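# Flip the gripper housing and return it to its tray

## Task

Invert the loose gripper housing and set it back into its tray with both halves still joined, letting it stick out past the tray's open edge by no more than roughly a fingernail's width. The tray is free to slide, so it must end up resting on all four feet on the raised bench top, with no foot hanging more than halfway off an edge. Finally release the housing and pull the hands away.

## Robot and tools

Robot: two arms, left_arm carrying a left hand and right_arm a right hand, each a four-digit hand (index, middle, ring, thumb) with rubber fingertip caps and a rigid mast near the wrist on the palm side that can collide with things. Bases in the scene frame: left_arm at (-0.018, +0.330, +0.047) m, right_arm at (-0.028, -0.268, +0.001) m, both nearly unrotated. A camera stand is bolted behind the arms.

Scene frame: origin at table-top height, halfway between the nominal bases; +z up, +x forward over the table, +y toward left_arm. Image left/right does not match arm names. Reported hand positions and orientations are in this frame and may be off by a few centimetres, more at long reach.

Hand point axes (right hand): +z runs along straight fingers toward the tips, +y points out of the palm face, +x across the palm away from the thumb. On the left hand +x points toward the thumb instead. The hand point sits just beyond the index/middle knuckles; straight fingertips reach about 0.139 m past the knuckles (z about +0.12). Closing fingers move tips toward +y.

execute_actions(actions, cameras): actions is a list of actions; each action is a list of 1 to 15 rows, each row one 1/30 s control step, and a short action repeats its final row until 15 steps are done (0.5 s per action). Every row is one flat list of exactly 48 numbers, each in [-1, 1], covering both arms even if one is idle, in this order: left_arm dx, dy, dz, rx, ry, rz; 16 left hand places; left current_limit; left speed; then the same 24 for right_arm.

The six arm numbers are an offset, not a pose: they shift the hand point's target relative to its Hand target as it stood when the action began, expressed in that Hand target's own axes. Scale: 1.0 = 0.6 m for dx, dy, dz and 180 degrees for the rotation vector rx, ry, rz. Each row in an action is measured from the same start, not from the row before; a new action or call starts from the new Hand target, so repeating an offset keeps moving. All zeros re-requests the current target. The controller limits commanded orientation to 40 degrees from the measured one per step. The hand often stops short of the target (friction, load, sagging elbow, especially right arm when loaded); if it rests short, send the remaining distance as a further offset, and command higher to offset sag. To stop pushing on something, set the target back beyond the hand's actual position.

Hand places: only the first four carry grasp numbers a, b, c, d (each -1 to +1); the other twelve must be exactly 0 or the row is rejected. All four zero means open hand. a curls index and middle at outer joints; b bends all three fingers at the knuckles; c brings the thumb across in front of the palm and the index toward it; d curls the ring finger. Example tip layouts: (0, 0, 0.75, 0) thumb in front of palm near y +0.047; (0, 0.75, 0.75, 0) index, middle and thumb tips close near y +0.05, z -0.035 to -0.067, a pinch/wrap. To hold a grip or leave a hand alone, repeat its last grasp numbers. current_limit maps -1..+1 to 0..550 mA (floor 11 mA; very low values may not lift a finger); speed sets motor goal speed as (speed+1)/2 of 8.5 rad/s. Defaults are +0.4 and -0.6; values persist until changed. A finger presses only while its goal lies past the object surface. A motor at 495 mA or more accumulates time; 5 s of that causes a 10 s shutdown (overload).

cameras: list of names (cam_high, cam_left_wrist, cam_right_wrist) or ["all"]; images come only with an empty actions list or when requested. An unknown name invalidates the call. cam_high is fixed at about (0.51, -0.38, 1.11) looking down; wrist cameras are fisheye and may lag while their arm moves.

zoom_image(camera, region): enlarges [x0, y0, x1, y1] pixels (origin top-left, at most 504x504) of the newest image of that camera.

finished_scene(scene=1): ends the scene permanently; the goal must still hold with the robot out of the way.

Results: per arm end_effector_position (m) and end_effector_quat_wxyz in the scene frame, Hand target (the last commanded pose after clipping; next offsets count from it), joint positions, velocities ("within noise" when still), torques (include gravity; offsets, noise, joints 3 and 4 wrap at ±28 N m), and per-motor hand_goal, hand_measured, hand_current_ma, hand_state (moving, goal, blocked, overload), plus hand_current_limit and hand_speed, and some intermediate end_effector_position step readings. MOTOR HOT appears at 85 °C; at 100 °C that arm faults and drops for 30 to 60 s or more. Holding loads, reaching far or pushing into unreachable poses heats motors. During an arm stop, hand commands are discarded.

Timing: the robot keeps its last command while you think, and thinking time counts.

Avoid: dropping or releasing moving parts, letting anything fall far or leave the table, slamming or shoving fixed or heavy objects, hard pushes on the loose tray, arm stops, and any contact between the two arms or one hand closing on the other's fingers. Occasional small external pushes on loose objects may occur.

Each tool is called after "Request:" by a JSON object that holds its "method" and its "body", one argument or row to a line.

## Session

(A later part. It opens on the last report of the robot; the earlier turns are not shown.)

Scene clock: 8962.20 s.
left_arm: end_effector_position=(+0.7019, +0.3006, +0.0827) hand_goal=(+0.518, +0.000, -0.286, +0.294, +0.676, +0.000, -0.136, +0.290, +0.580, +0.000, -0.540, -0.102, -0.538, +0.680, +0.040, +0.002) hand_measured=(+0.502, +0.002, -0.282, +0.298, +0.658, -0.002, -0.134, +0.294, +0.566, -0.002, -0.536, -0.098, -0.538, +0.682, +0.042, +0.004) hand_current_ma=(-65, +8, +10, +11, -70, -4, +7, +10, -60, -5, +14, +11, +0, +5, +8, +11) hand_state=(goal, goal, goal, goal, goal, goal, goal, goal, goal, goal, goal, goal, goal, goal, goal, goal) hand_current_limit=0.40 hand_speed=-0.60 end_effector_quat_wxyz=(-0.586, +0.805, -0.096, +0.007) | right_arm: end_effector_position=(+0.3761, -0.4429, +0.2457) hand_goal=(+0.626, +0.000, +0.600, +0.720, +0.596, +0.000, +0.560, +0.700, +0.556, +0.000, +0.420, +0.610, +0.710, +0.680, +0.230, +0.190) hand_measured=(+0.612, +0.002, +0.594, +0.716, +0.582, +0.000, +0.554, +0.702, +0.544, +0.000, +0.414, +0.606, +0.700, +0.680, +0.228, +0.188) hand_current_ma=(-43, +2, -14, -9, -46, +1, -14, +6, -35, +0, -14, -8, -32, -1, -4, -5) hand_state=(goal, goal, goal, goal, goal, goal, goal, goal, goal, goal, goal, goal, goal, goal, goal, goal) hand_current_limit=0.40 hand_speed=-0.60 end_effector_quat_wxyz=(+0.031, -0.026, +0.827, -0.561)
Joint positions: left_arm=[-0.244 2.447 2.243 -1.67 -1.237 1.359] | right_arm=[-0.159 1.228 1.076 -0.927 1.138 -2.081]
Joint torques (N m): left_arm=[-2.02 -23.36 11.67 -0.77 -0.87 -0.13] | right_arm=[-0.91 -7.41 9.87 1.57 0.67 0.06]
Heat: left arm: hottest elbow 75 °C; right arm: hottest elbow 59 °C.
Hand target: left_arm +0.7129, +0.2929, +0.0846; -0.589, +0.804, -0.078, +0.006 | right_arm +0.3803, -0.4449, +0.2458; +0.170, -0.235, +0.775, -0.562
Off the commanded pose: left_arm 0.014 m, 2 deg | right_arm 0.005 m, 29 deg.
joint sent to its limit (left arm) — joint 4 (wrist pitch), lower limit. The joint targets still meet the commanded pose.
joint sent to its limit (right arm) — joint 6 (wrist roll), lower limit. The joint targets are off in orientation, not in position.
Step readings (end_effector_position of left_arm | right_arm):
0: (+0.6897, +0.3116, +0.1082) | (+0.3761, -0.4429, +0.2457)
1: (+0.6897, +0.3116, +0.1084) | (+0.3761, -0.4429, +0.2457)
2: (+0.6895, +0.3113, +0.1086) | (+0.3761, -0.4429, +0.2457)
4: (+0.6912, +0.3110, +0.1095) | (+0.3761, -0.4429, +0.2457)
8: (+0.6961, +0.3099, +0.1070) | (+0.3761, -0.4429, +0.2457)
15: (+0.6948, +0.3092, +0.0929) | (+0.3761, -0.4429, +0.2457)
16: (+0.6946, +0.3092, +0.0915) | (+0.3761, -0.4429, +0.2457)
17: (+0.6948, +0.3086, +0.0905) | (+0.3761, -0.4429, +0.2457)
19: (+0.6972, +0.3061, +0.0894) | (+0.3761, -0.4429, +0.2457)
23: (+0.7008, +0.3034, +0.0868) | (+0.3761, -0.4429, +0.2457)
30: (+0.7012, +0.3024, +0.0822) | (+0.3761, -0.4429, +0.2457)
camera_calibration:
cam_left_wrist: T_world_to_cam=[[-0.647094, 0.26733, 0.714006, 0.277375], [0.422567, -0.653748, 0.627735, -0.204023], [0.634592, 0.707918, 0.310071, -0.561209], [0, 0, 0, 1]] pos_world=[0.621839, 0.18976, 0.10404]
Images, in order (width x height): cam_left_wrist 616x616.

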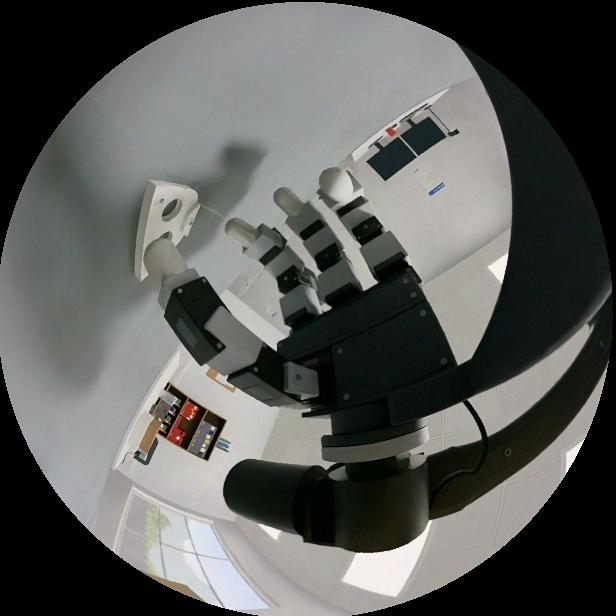

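Request:
{"method": "execute_actions", "body": {
  "actions": [
    [[0,0.0325,-0.0023,0,0,0,0.44,0.06,0.76,0.7,0,0,0,0,0,0,0,0,0,0,0,0,0.4,-0.6,0,0,0,0,0,0,0,0.1,0,0.1,0,0,0,0,0,0,0,0,0,0,0,0,0.4,-0.6]],
    [[0.0013,0.0158,0.0051,0,0,0,0.44,0.06,0.76,0.7,0,0,0,0,0,0,0,0,0,0,0,0,0.4,-0.6,0,0,0,0,0,0,0,0.1,0,0.1,0,0,0,0,0,0,0,0,0,0,0,0,0.4,-0.6]]
  ],
  "cameras": ["cam_left_wrist"]
}}

Request:
{"method": "zoom_image", "body": {
  "camera": "cam_left_wrist",
  "region": [90, 110, 290, 330]
}}

Scene clock: 8973.13 s.
left_arm: end_effector_position=(+0.7011, +0.2933, +0.0571) hand_goal=(+0.518, +0.000, -0.286, +0.294, +0.676, +0.000, -0.136, +0.290, +0.580, +0.000, -0.540, -0.102, -0.538, +0.680, +0.040, +0.002) hand_measured=(+0.502, +0.002, -0.282, +0.298, +0.658, -0.002, -0.134, +0.294, +0.566, -0.002, -0.536, -0.098, -0.538, +0.682, +0.042, +0.004) hand_current_ma=(-65, +8, +10, +11, -70, -4, +7, +10, -60, -5, +14, +11, +0, +5, +8, +8) hand_state=(goal, goal, goal, goal, goal, goal, goal, goal, goal, goal, goal, goal, goal, goal, goal, goal) hand_current_limit=0.40 hand_speed=-0.60 end_effector_quat_wxyz=(-0.586, +0.805, -0.093, +0.007) | right_arm: end_effector_position=(+0.3761, -0.4429, +0.2457) hand_goal=(+0.626, +0.000, +0.600, +0.720, +0.596, +0.000, +0.560, +0.700, +0.556, +0.000, +0.420, +0.610, +0.710, +0.680, +0.230, +0.190) hand_measured=(+0.612, +0.002, +0.594, +0.716, +0.582, +0.000, +0.554, +0.702, +0.544, +0.000, +0.414, +0.606, +0.700, +0.680, +0.228, +0.188) hand_current_ma=(-43, +2, -14, -9, -46, +1, -14, +6, -35, +0, -14, -8, -32, -1, -4, -5) hand_state=(goal, goal, goal, goal, goal, goal, goal, goal, goal, goal, goal, goal, goal, goal, goal, goal) hand_current_limit=0.40 hand_speed=-0.60 end_effector_quat_wxyz=(+0.031, -0.026, +0.827, -0.561)
Joint positions: left_arm=[-0.255 2.484 2.243 -1.67 -1.233 1.315] | right_arm=[-0.159 1.228 1.076 -0.927 1.138 -2.081]
Joint torques (N m): left_arm=[-1.32 -24.29 11.19 -0.76 -0.92 -0.12] | right_arm=[-0.67 -7.47 9.76 1.55 0.68 0.07]
Heat: left arm: hottest elbow 72 °C; right arm: hottest elbow 59 °C.
Hand target: left_arm +0.7105, +0.2860, +0.0565; -0.589, +0.804, -0.077, +0.006 | right_arm +0.3803, -0.4449, +0.2458; +0.170, -0.235, +0.775, -0.562
Off the commanded pose: left_arm 0.012 m, 2 deg | right_arm 0.005 m, 29 deg.
joint sent to its limit (left arm) — joint 4 (wrist pitch), lower limit. The joint targets still meet the commanded pose.
joint sent to its limit (right arm) — joint 6 (wrist roll), lower limit. The joint targets are off in orientation, not in position.
Step readings (end_effector_position of left_arm | right_arm):
0: (+0.7019, +0.3006, +0.0827) | (+0.3761, -0.4429, +0.2457)
1: (+0.7019, +0.3006, +0.0827) | (+0.3761, -0.4429, +0.2457)
2: (+0.7020, +0.3002, +0.0824) | (+0.3761, -0.4429, +0.2457)
4: (+0.7023, +0.2982, +0.0813) | (+0.3761, -0.4429, +0.2457)
8: (+0.7023, +0.2960, +0.0753) | (+0.3761, -0.4429, +0.2457)
15: (+0.7013, +0.2947, +0.0652) | (+0.3761, -0.4429, +0.2457)
16: (+0.7013, +0.2947, +0.0647) | (+0.3761, -0.4429, +0.2457)
17: (+0.7013, +0.2947, +0.0645) | (+0.3761, -0.4429, +0.2457)
19: (+0.7015, +0.2948, +0.0637) | (+0.3761, -0.4429, +0.2457)
23: (+0.7015, +0.2932, +0.0614) | (+0.3761, -0.4429, +0.2457)
30: (+0.7011, +0.2933, +0.0570) | (+0.3761, -0.4429, +0.2457)
camera_calibration:
cam_left_wrist: T_world_to_cam=[[-0.651199, 0.264515, 0.711317, 0.301006], [0.423122, -0.651545, 0.629649, -0.193565], [0.630006, 0.711, 0.312364, -0.54542], [0, 0, 0, 1]] pos_world=[0.621534, 0.182057, 0.0781366]
Images, in order (width x height): cam_left_wrist 616x616.

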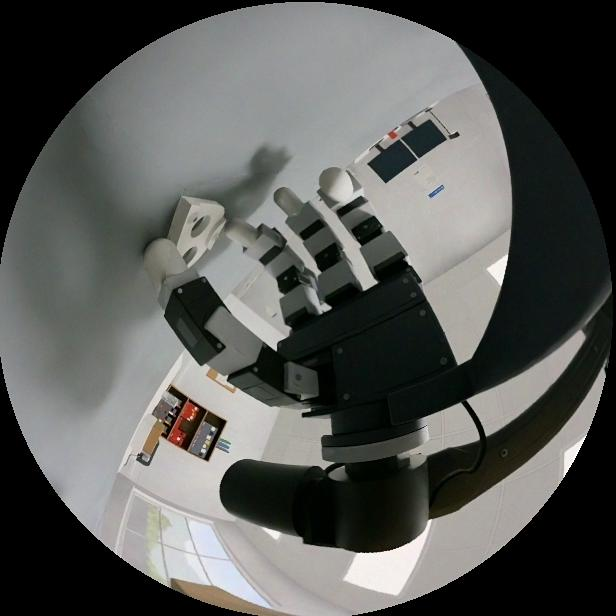

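Scaled by 2.291 from the camera's 616x616 image, which has a finer 880x880 frame.

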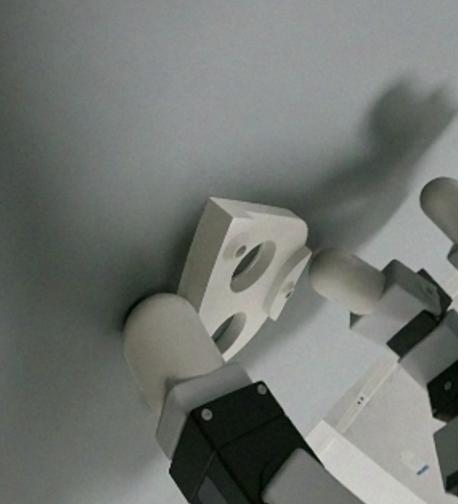

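Request:
{"method": "execute_actions", "body": {
  "actions": [
    [[0,0,0,0,0,0,0.44,0.14,0.76,0.7,0,0,0,0,0,0,0,0,0,0,0,0,0.4,-0.6,0,0,0,0,0,0,0,0.1,0,0.1,0,0,0,0,0,0,0,0,0,0,0,0,0.4,-0.6]],
    [[0,0,0,0,0,0,0.44,0.2,0.76,0.7,0,0,0,0,0,0,0,0,0,0,0,0,0.4,-0.6,0,0,0,0,0,0,0,0.1,0,0.1,0,0,0,0,0,0,0,0,0,0,0,0,0.4,-0.6]],
    [[0,0,0,0,0,0,0.44,0.25,0.76,0.7,0,0,0,0,0,0,0,0,0,0,0,0,0.4,-0.6,0,0,0,0,0,0,0,0.1,0,0.1,0,0,0,0,0,0,0,0,0,0,0,0,0.4,-0.6]]
  ],
  "cameras": ["cam_left_wrist"]
}}

Request:
{"method": "zoom_image", "body": {
  "camera": "cam_left_wrist",
  "region": [90, 110, 290, 330]
}}

Scene clock: 8980.27 s.
left_arm: end_effector_position=(+0.7018, +0.2936, +0.0582) hand_goal=(+0.260, +0.000, -0.228, +0.332, +0.342, +0.000, -0.174, +0.290, +0.294, +0.000, -0.540, -0.064, -0.538, +0.680, +0.040, +0.040) hand_measured=(+0.304, +0.000, -0.220, +0.332, +0.340, -0.002, -0.170, +0.294, +0.292, -0.002, -0.536, -0.066, -0.538, +0.682, +0.050, +0.044) hand_current_ma=(+199, -2, +27, +0, -10, -4, +12, +10, -5, -5, +13, -7, +0, +5, +50, +20) hand_state=(blocked, goal, goal, goal, goal, goal, goal, goal, goal, goal, goal, goal, goal, goal, goal, goal) hand_current_limit=0.40 hand_speed=-0.60 end_effector_quat_wxyz=(-0.587, +0.804, -0.092, +0.008) | right_arm: end_effector_position=(+0.3761, -0.4429, +0.2457) hand_goal=(+0.626, +0.000, +0.600, +0.720, +0.596, +0.000, +0.560, +0.700, +0.556, +0.000, +0.420, +0.610, +0.710, +0.680, +0.230, +0.190) hand_measured=(+0.612, +0.002, +0.594, +0.716, +0.582, +0.000, +0.554, +0.702, +0.544, +0.000, +0.414, +0.606, +0.700, +0.680, +0.228, +0.188) hand_current_ma=(-43, +2, -14, -9, -46, +1, -14, +6, -35, +0, -14, -8, -32, -1, -4, -5) hand_state=(goal, goal, goal, goal, goal, goal, goal, goal, goal, goal, goal, goal, goal, goal, goal, goal) hand_current_limit=0.40 hand_speed=-0.60 end_effector_quat_wxyz=(+0.031, -0.026, +0.827, -0.561)
Joint positions: left_arm=[-0.255 2.484 2.245 -1.671 -1.236 1.312] | right_arm=[-0.159 1.228 1.076 -0.927 1.138 -2.081]
Joint torques (N m): left_arm=[-1.26 -23.59 11.17 -0.65 -0.72 -0.1] | right_arm=[-1.32 -7.47 9.69 1.57 0.67 0.06]
Heat: left arm: hottest elbow 71 °C; right arm: hottest elbow 59 °C.
Hand target: left_arm +0.7104, +0.2860, +0.0565; -0.589, +0.804, -0.078, +0.006 | right_arm +0.3803, -0.4449, +0.2458; +0.170, -0.235, +0.775, -0.562
Off the commanded pose: left_arm 0.012 m, 2 deg | right_arm 0.005 m, 29 deg.
joint sent to its limit (left arm) — joint 4 (wrist pitch), lower limit. The joint targets still meet the commanded pose.
joint sent to its limit (right arm) — joint 6 (wrist roll), lower limit. The joint targets are off in orientation, not in position.
Step readings (end_effector_position of left_arm | right_arm):
0: (+0.7012, +0.2933, +0.0571) | (+0.3761, -0.4429, +0.2457)
1: (+0.7012, +0.2933, +0.0571) | (+0.3761, -0.4429, +0.2457)
2: (+0.7012, +0.2933, +0.0571) | (+0.3761, -0.4429, +0.2457)
4: (+0.7012, +0.2933, +0.0571) | (+0.3761, -0.4429, +0.2457)
8: (+0.7012, +0.2933, +0.0570) | (+0.3761, -0.4429, +0.2457)
15: (+0.7012, +0.2933, +0.0570) | (+0.3761, -0.4429, +0.2457)
16: (+0.7012, +0.2933, +0.0570) | (+0.3761, -0.4429, +0.2457)
17: (+0.7012, +0.2933, +0.0571) | (+0.3761, -0.4429, +0.2457)
19: (+0.7013, +0.2934, +0.0571) | (+0.3761, -0.4429, +0.2457)
23: (+0.7014, +0.2933, +0.0571) | (+0.3761, -0.4429, +0.2457)
30: (+0.7014, +0.2933, +0.0571) | (+0.3761, -0.4429, +0.2457)
31: (+0.7014, +0.2933, +0.0571) | (+0.3761, -0.4429, +0.2457)
32: (+0.7015, +0.2935, +0.0573) | (+0.3761, -0.4429, +0.2457)
34: (+0.7018, +0.2936, +0.0580) | (+0.3761, -0.4429, +0.2457)
38: (+0.7018, +0.2936, +0.0582) | (+0.3761, -0.4429, +0.2457)
45: (+0.7018, +0.2936, +0.0582) | (+0.3761, -0.4429, +0.2457)
camera_calibration:
cam_left_wrist: T_world_to_cam=[[-0.653751, 0.262888, 0.709577, 0.302912], [0.420728, -0.653136, 0.629605, -0.192219], [0.628966, 0.710143, 0.316384, -0.545713], [0, 0, 0, 1]] pos_world=[0.622136, 0.182357, 0.0787372]
Images, in order (width x height): cam_left_wrist 616x616.

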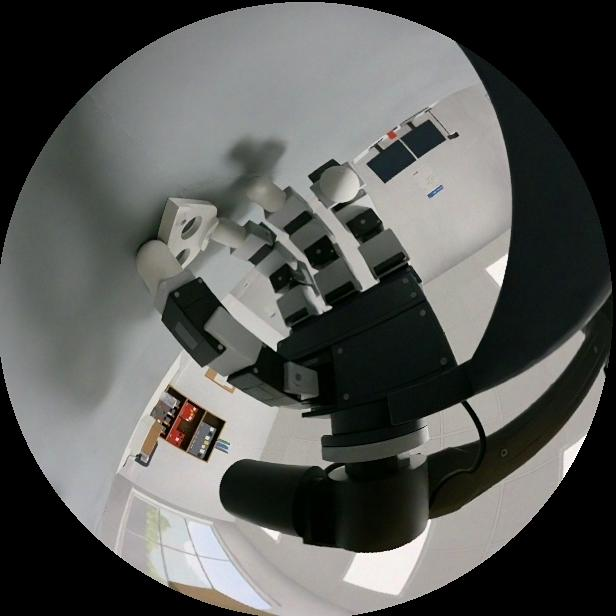

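Scaled by 2.291 from the camera's 616x616 image, which has a finer 880x880 frame.

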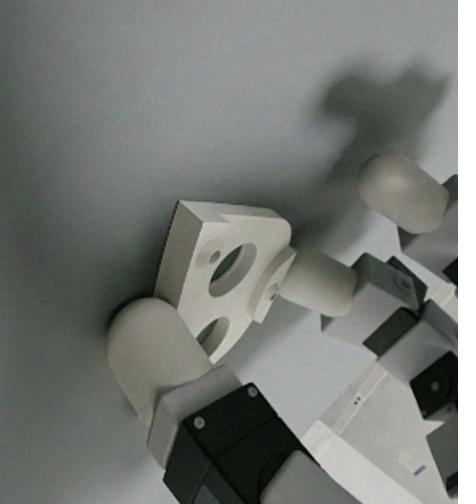

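Request:
{"method": "execute_actions", "body": {
  "actions": [
    [[0,0,0,0,0,0,0.44,0.29,0.76,0.7,0,0,0,0,0,0,0,0,0,0,0,0,0.4,-0.6,0,0,0,0,0,0,0,0.1,0,0.1,0,0,0,0,0,0,0,0,0,0,0,0,0.4,-0.6]],
    [[0,0,0,0,0,0,0.44,0.33,0.76,0.7,0,0,0,0,0,0,0,0,0,0,0,0,0.4,-0.6,0,0,0,0,0,0,0,0.1,0,0.1,0,0,0,0,0,0,0,0,0,0,0,0,0.4,-0.6]],
    [[0,0,0,0,0,0,0.44,0.36,0.76,0.7,0,0,0,0,0,0,0,0,0,0,0,0,0.4,-0.6,0,0,0,0,0,0,0,0.1,0,0.1,0,0,0,0,0,0,0,0,0,0,0,0,0.4,-0.6]]
  ],
  "cameras": ["cam_left_wrist"]
}}

Request:
{"method": "zoom_image", "body": {
  "camera": "cam_left_wrist",
  "region": [90, 110, 290, 330]
}}

Scene clock: 8986.03 s.
left_arm: end_effector_position=(+0.7024, +0.2942, +0.0598) hand_goal=(+0.112, +0.000, -0.196, +0.354, +0.150, +0.000, -0.196, +0.290, +0.130, +0.000, -0.540, -0.042, -0.538, +0.680, +0.040, +0.062) hand_measured=(+0.264, -0.004, -0.184, +0.356, +0.150, -0.002, -0.190, +0.294, +0.130, -0.002, -0.536, -0.044, -0.538, +0.682, +0.050, +0.064) hand_current_ma=(+385, -15, +44, +4, -3, -4, +18, +10, +0, -5, +13, -7, +0, +5, +50, +8) hand_state=(blocked, goal, goal, goal, goal, goal, goal, goal, goal, goal, goal, goal, goal, goal, goal, goal) hand_current_limit=0.40 hand_speed=-0.60 end_effector_quat_wxyz=(-0.589, +0.803, -0.092, +0.009) | right_arm: end_effector_position=(+0.3761, -0.4429, +0.2457) hand_goal=(+0.626, +0.000, +0.600, +0.720, +0.596, +0.000, +0.560, +0.700, +0.556, +0.000, +0.420, +0.610, +0.710, +0.680, +0.230, +0.190) hand_measured=(+0.612, +0.002, +0.594, +0.716, +0.582, +0.000, +0.554, +0.702, +0.544, +0.000, +0.414, +0.606, +0.700, +0.680, +0.228, +0.188) hand_current_ma=(-43, +2, -14, -9, -46, +1, -14, +6, -35, +0, -14, -8, -32, -1, -4, -5) hand_state=(goal, goal, goal, goal, goal, goal, goal, goal, goal, goal, goal, goal, goal, goal, goal, goal) hand_current_limit=0.40 hand_speed=-0.60 end_effector_quat_wxyz=(+0.031, -0.026, +0.827, -0.561)
Joint positions: left_arm=[-0.255 2.484 2.247 -1.674 -1.241 1.311] | right_arm=[-0.159 1.228 1.076 -0.927 1.138 -2.081]
Joint torques (N m): left_arm=[-1.32 -23.36 10.93 -0.66 -0.52 -0.07] | right_arm=[-0.85 -7.82 9.69 1.55 0.69 0.08]
Heat: left arm: hottest elbow 72 °C; right arm: hottest elbow 59 °C.
Hand target: left_arm +0.7104, +0.2859, +0.0565; -0.589, +0.804, -0.078, +0.006 | right_arm +0.3803, -0.4449, +0.2458; +0.170, -0.235, +0.775, -0.562
Off the commanded pose: left_arm 0.012 m, 2 deg | right_arm 0.005 m, 29 deg.
joint sent to its limit (left arm) — joint 4 (wrist pitch), lower limit. The joint targets still meet the commanded pose.
joint sent to its limit (right arm) — joint 6 (wrist roll), lower limit. The joint targets are off in orientation, not in position.
Step readings (end_effector_position of left_arm | right_arm):
0: (+0.7018, +0.2936, +0.0582) | (+0.3761, -0.4429, +0.2457)
1: (+0.7018, +0.2936, +0.0582) | (+0.3761, -0.4429, +0.2457)
2: (+0.7019, +0.2938, +0.0585) | (+0.3761, -0.4429, +0.2457)
4: (+0.7021, +0.2939, +0.0588) | (+0.3761, -0.4429, +0.2457)
8: (+0.7021, +0.2939, +0.0590) | (+0.3761, -0.4429, +0.2457)
15: (+0.7021, +0.2939, +0.0590) | (+0.3761, -0.4429, +0.2457)
16: (+0.7021, +0.2939, +0.0590) | (+0.3761, -0.4429, +0.2457)
17: (+0.7021, +0.2940, +0.0591) | (+0.3761, -0.4429, +0.2457)
19: (+0.7022, +0.2941, +0.0592) | (+0.3761, -0.4429, +0.2457)
23: (+0.7022, +0.2941, +0.0592) | (+0.3761, -0.4429, +0.2457)
30: (+0.7022, +0.2941, +0.0592) | (+0.3761, -0.4429, +0.2457)
31: (+0.7022, +0.2941, +0.0592) | (+0.3761, -0.4429, +0.2457)
32: (+0.7023, +0.2942, +0.0593) | (+0.3761, -0.4429, +0.2457)
34: (+0.7023, +0.2942, +0.0596) | (+0.3761, -0.4429, +0.2457)
38: (+0.7024, +0.2942, +0.0598) | (+0.3761, -0.4429, +0.2457)
45: (+0.7024, +0.2942, +0.0598) | (+0.3761, -0.4429, +0.2457)
camera_calibration:
cam_left_wrist: T_world_to_cam=[[-0.65415, 0.260355, 0.710143, 0.303041], [0.419028, -0.656894, 0.626821, -0.190598], [0.629685, 0.707605, 0.320611, -0.547], [0, 0, 0, 1]] pos_world=[0.622538, 0.18296, 0.0796427]
Images, in order (width x height): cam_left_wrist 616x616.

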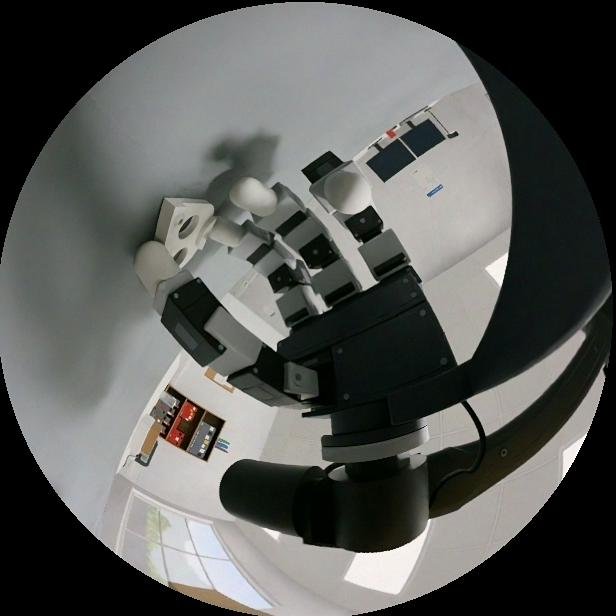

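Scaled by 2.291 from the camera's 616x616 image, which has a finer 880x880 frame.

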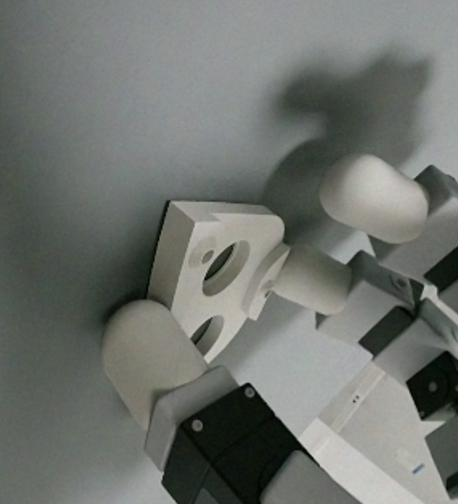

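Request:
{"method": "execute_actions", "body": {
  "actions": [
    [[0.0013,-0.0158,-0.0051,0,0,0,0.44,0.37,0.76,0.7,0,0,0,0,0,0,0,0,0,0,0,0,0.4,-0.6,0,0,0,0,0,0,0,0.1,0,0.1,0,0,0,0,0,0,0,0,0,0,0,0,0.4,-0.6]]
  ],
  "cameras": ["cam_left_wrist"]
}}

Request:
{"method": "zoom_image", "body": {
  "camera": "cam_left_wrist",
  "region": [90, 110, 290, 330]
}}

Scene clock: 8992.40 s.
left_arm: end_effector_position=(+0.7030, +0.2943, +0.0607) hand_goal=(+0.098, +0.000, -0.192, +0.356, +0.132, +0.000, -0.198, +0.290, +0.114, +0.000, -0.540, -0.040, -0.538, +0.680, +0.040, +0.064) hand_measured=(+0.248, -0.006, -0.176, +0.360, +0.132, -0.002, -0.192, +0.294, +0.114, -0.002, -0.536, -0.042, -0.538, +0.682, +0.052, +0.070) hand_current_ma=(+385, -18, +63, +16, -2, -4, +19, +10, +1, -5, +13, -7, +0, +5, +63, +27) hand_state=(blocked, goal, goal, goal, goal, goal, goal, goal, goal, goal, goal, goal, goal, goal, goal, goal) hand_current_limit=0.40 hand_speed=-0.60 end_effector_quat_wxyz=(-0.589, +0.803, -0.091, +0.010) | right_arm: end_effector_position=(+0.3761, -0.4429, +0.2457) hand_goal=(+0.626, +0.000, +0.600, +0.720, +0.596, +0.000, +0.560, +0.700, +0.556, +0.000, +0.420, +0.610, +0.710, +0.680, +0.230, +0.190) hand_measured=(+0.612, +0.002, +0.594, +0.716, +0.582, +0.000, +0.554, +0.702, +0.544, +0.000, +0.414, +0.606, +0.700, +0.680, +0.228, +0.188) hand_current_ma=(-43, +2, -14, -9, -46, +1, -14, +6, -35, +0, -14, -8, -32, -1, -4, -5) hand_state=(goal, goal, goal, goal, goal, goal, goal, goal, goal, goal, goal, goal, goal, goal, goal, goal) hand_current_limit=0.40 hand_speed=-0.60 end_effector_quat_wxyz=(+0.031, -0.026, +0.827, -0.561)
Joint positions: left_arm=[-0.254 2.484 2.25 -1.675 -1.241 1.311] | right_arm=[-0.159 1.228 1.076 -0.927 1.138 -2.081]
Joint torques (N m): left_arm=[-1.61 -24.88 11.26 -0.49 -0.5 0.1] | right_arm=[-1.26 -7.3 9.7 1.47 0.67 0.07]
Heat: left arm: hottest elbow 73 °C; right arm: hottest elbow 59 °C.
Hand target: left_arm +0.7120, +0.2858, +0.0664; -0.589, +0.804, -0.078, +0.005 | right_arm +0.3803, -0.4449, +0.2458; +0.170, -0.235, +0.775, -0.562
Off the commanded pose: left_arm 0.014 m, 2 deg | right_arm 0.005 m, 29 deg.
joint sent to its limit (left arm) — joint 4 (wrist pitch), lower limit. The joint targets still meet the commanded pose.
joint sent to its limit (right arm) — joint 6 (wrist roll), lower limit. The joint targets are off in orientation, not in position.
Step readings (end_effector_position of left_arm | right_arm):
0: (+0.7024, +0.2942, +0.0598) | (+0.3761, -0.4429, +0.2457)
1: (+0.7024, +0.2942, +0.0598) | (+0.3761, -0.4429, +0.2457)
2: (+0.7024, +0.2942, +0.0598) | (+0.3761, -0.4429, +0.2457)
4: (+0.7026, +0.2944, +0.0602) | (+0.3761, -0.4429, +0.2457)
8: (+0.7029, +0.2943, +0.0606) | (+0.3761, -0.4429, +0.2457)
15: (+0.7030, +0.2943, +0.0607) | (+0.3761, -0.4429, +0.2457)
camera_calibration:
cam_left_wrist: T_world_to_cam=[[-0.655638, 0.260465, 0.708729, 0.303791], [0.418031, -0.656439, 0.627964, -0.1909], [0.6288, 0.707987, 0.321504, -0.547327], [0, 0, 0, 1]] pos_world=[0.623138, 0.183059, 0.0805408]
Images, in order (width x height): cam_left_wrist 616x616.

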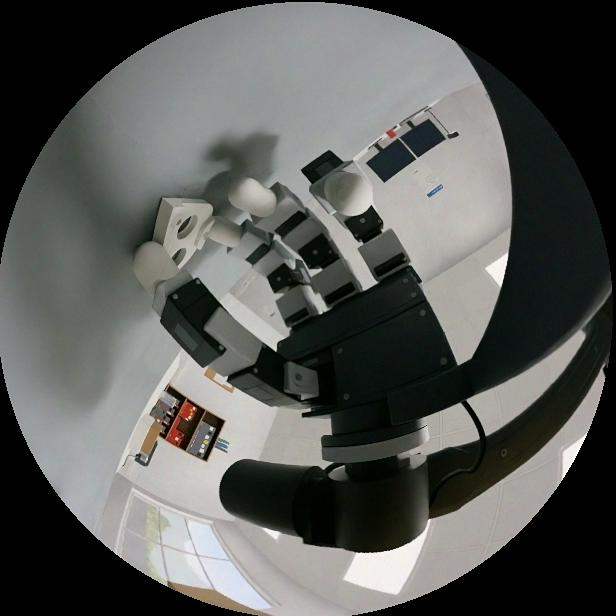

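Scaled by 2.291 from the camera's 616x616 image, which has a finer 880x880 frame.

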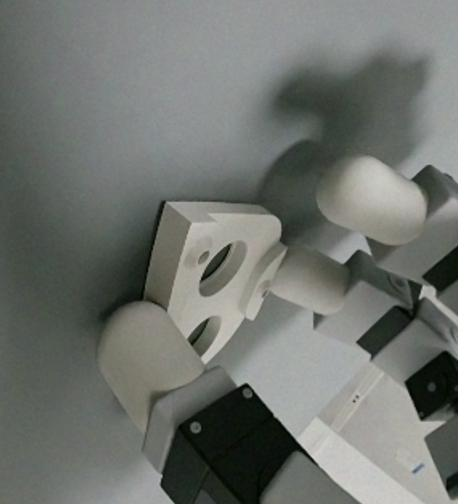

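Request:
{"method": "execute_actions", "body": {
  "actions": [
    [[0.0013,-0.0158,-0.0051,0,0,0,0.44,0.39,0.76,0.7,0,0,0,0,0,0,0,0,0,0,0,0,0.4,-0.6,0,0,0,0,0,0,0,0.1,0,0.1,0,0,0,0,0,0,0,0,0,0,0,0,0.4,-0.6]],
    [[0.0013,-0.0158,-0.0051,0,0,0,0.44,0.39,0.76,0.7,0,0,0,0,0,0,0,0,0,0,0,0,0.4,-0.6,0,0,0,0,0,0,0,0.1,0,0.1,0,0,0,0,0,0,0,0,0,0,0,0,0.4,-0.6]]
  ],
  "cameras": ["cam_left_wrist"]
}}

Request:
{"method": "zoom_image", "body": {
  "camera": "cam_left_wrist",
  "region": [90, 110, 290, 330]
}}

Scene clock: 8999.60 s.
left_arm: end_effector_position=(+0.7031, +0.2933, +0.0621) hand_goal=(+0.072, +0.000, -0.186, +0.360, +0.098, +0.000, -0.202, +0.290, +0.084, +0.000, -0.540, -0.036, -0.538, +0.680, +0.040, +0.068) hand_measured=(+0.214, +0.000, -0.162, +0.370, +0.098, -0.002, -0.196, +0.294, +0.084, -0.002, -0.536, -0.038, -0.538, +0.682, +0.066, +0.080) hand_current_ma=(+385, +0, +91, +33, -1, -4, +20, +10, +2, -5, +13, -7, -3, +5, +138, +64) hand_state=(blocked, goal, blocked, goal, goal, goal, goal, goal, goal, goal, goal, goal, goal, goal, blocked, goal) hand_current_limit=0.40 hand_speed=-0.60 end_effector_quat_wxyz=(-0.587, +0.804, -0.095, +0.007) | right_arm: end_effector_position=(+0.3761, -0.4429, +0.2457) hand_goal=(+0.626, +0.000, +0.600, +0.720, +0.596, +0.000, +0.560, +0.700, +0.556, +0.000, +0.420, +0.610, +0.710, +0.680, +0.230, +0.190) hand_measured=(+0.612, +0.002, +0.594, +0.716, +0.582, +0.000, +0.554, +0.702, +0.544, +0.000, +0.414, +0.606, +0.700, +0.680, +0.228, +0.188) hand_current_ma=(-43, +2, -14, -9, -46, +1, -14, +6, -35, +0, -14, -8, -32, -1, -4, -5) hand_state=(goal, goal, goal, goal, goal, goal, goal, goal, goal, goal, goal, goal, goal, goal, goal, goal) hand_current_limit=0.40 hand_speed=-0.60 end_effector_quat_wxyz=(+0.031, -0.026, +0.827, -0.561)
Joint positions: left_arm=[-0.254 2.484 2.257 -1.675 -1.235 1.328] | right_arm=[-0.159 1.228 1.076 -0.927 1.138 -2.081]
Joint torques (N m): left_arm=[-0.91 -26.34 11.71 -0.47 -0.73 0.26] | right_arm=[-1.03 -7.88 9.81 1.61 0.66 0.1]
Heat: left arm: hottest elbow 72 °C; right arm: hottest elbow 59 °C.
Hand target: left_arm +0.7151, +0.2854, +0.0861; -0.589, +0.804, -0.078, +0.005 | right_arm +0.3803, -0.4449, +0.2458; +0.170, -0.235, +0.775, -0.562
Off the commanded pose: left_arm 0.028 m, 2 deg | right_arm 0.005 m, 29 deg.
joint sent to its limit (left arm) — joint 4 (wrist pitch), lower limit. The joint targets are off in orientation, not in position.
joint sent to its limit (right arm) — joint 6 (wrist roll), lower limit. The joint targets are off in orientation, not in position.
Step readings (end_effector_position of left_arm | right_arm):
0: (+0.7030, +0.2943, +0.0607) | (+0.3761, -0.4429, +0.2457)
1: (+0.7030, +0.2943, +0.0607) | (+0.3761, -0.4429, +0.2457)
2: (+0.7030, +0.2943, +0.0607) | (+0.3761, -0.4429, +0.2457)
4: (+0.7033, +0.2942, +0.0611) | (+0.3761, -0.4429, +0.2457)
8: (+0.7037, +0.2938, +0.0615) | (+0.3761, -0.4429, +0.2457)
15: (+0.7036, +0.2938, +0.0615) | (+0.3761, -0.4429, +0.2457)
16: (+0.7037, +0.2938, +0.0616) | (+0.3761, -0.4429, +0.2457)
17: (+0.7037, +0.2938, +0.0617) | (+0.3761, -0.4429, +0.2457)
19: (+0.7036, +0.2936, +0.0618) | (+0.3761, -0.4429, +0.2457)
23: (+0.7034, +0.2933, +0.0620) | (+0.3761, -0.4429, +0.2457)
30: (+0.7032, +0.2933, +0.0621) | (+0.3761, -0.4429, +0.2457)
camera_calibration:
cam_left_wrist: T_world_to_cam=[[-0.647557, 0.265952, 0.714101, 0.295511], [0.422344, -0.654753, 0.626837, -0.195915], [0.634268, 0.707508, 0.311666, -0.550139], [0, 0, 0, 1]] pos_world=[0.623039, 0.18236, 0.0832415]
Images, in order (width x height): cam_left_wrist 616x616.

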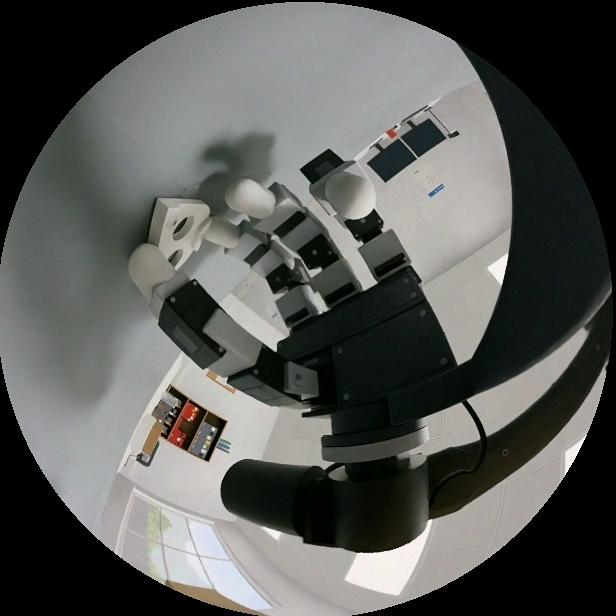

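Scaled by 2.291 from the camera's 616x616 image, which has a finer 880x880 frame.

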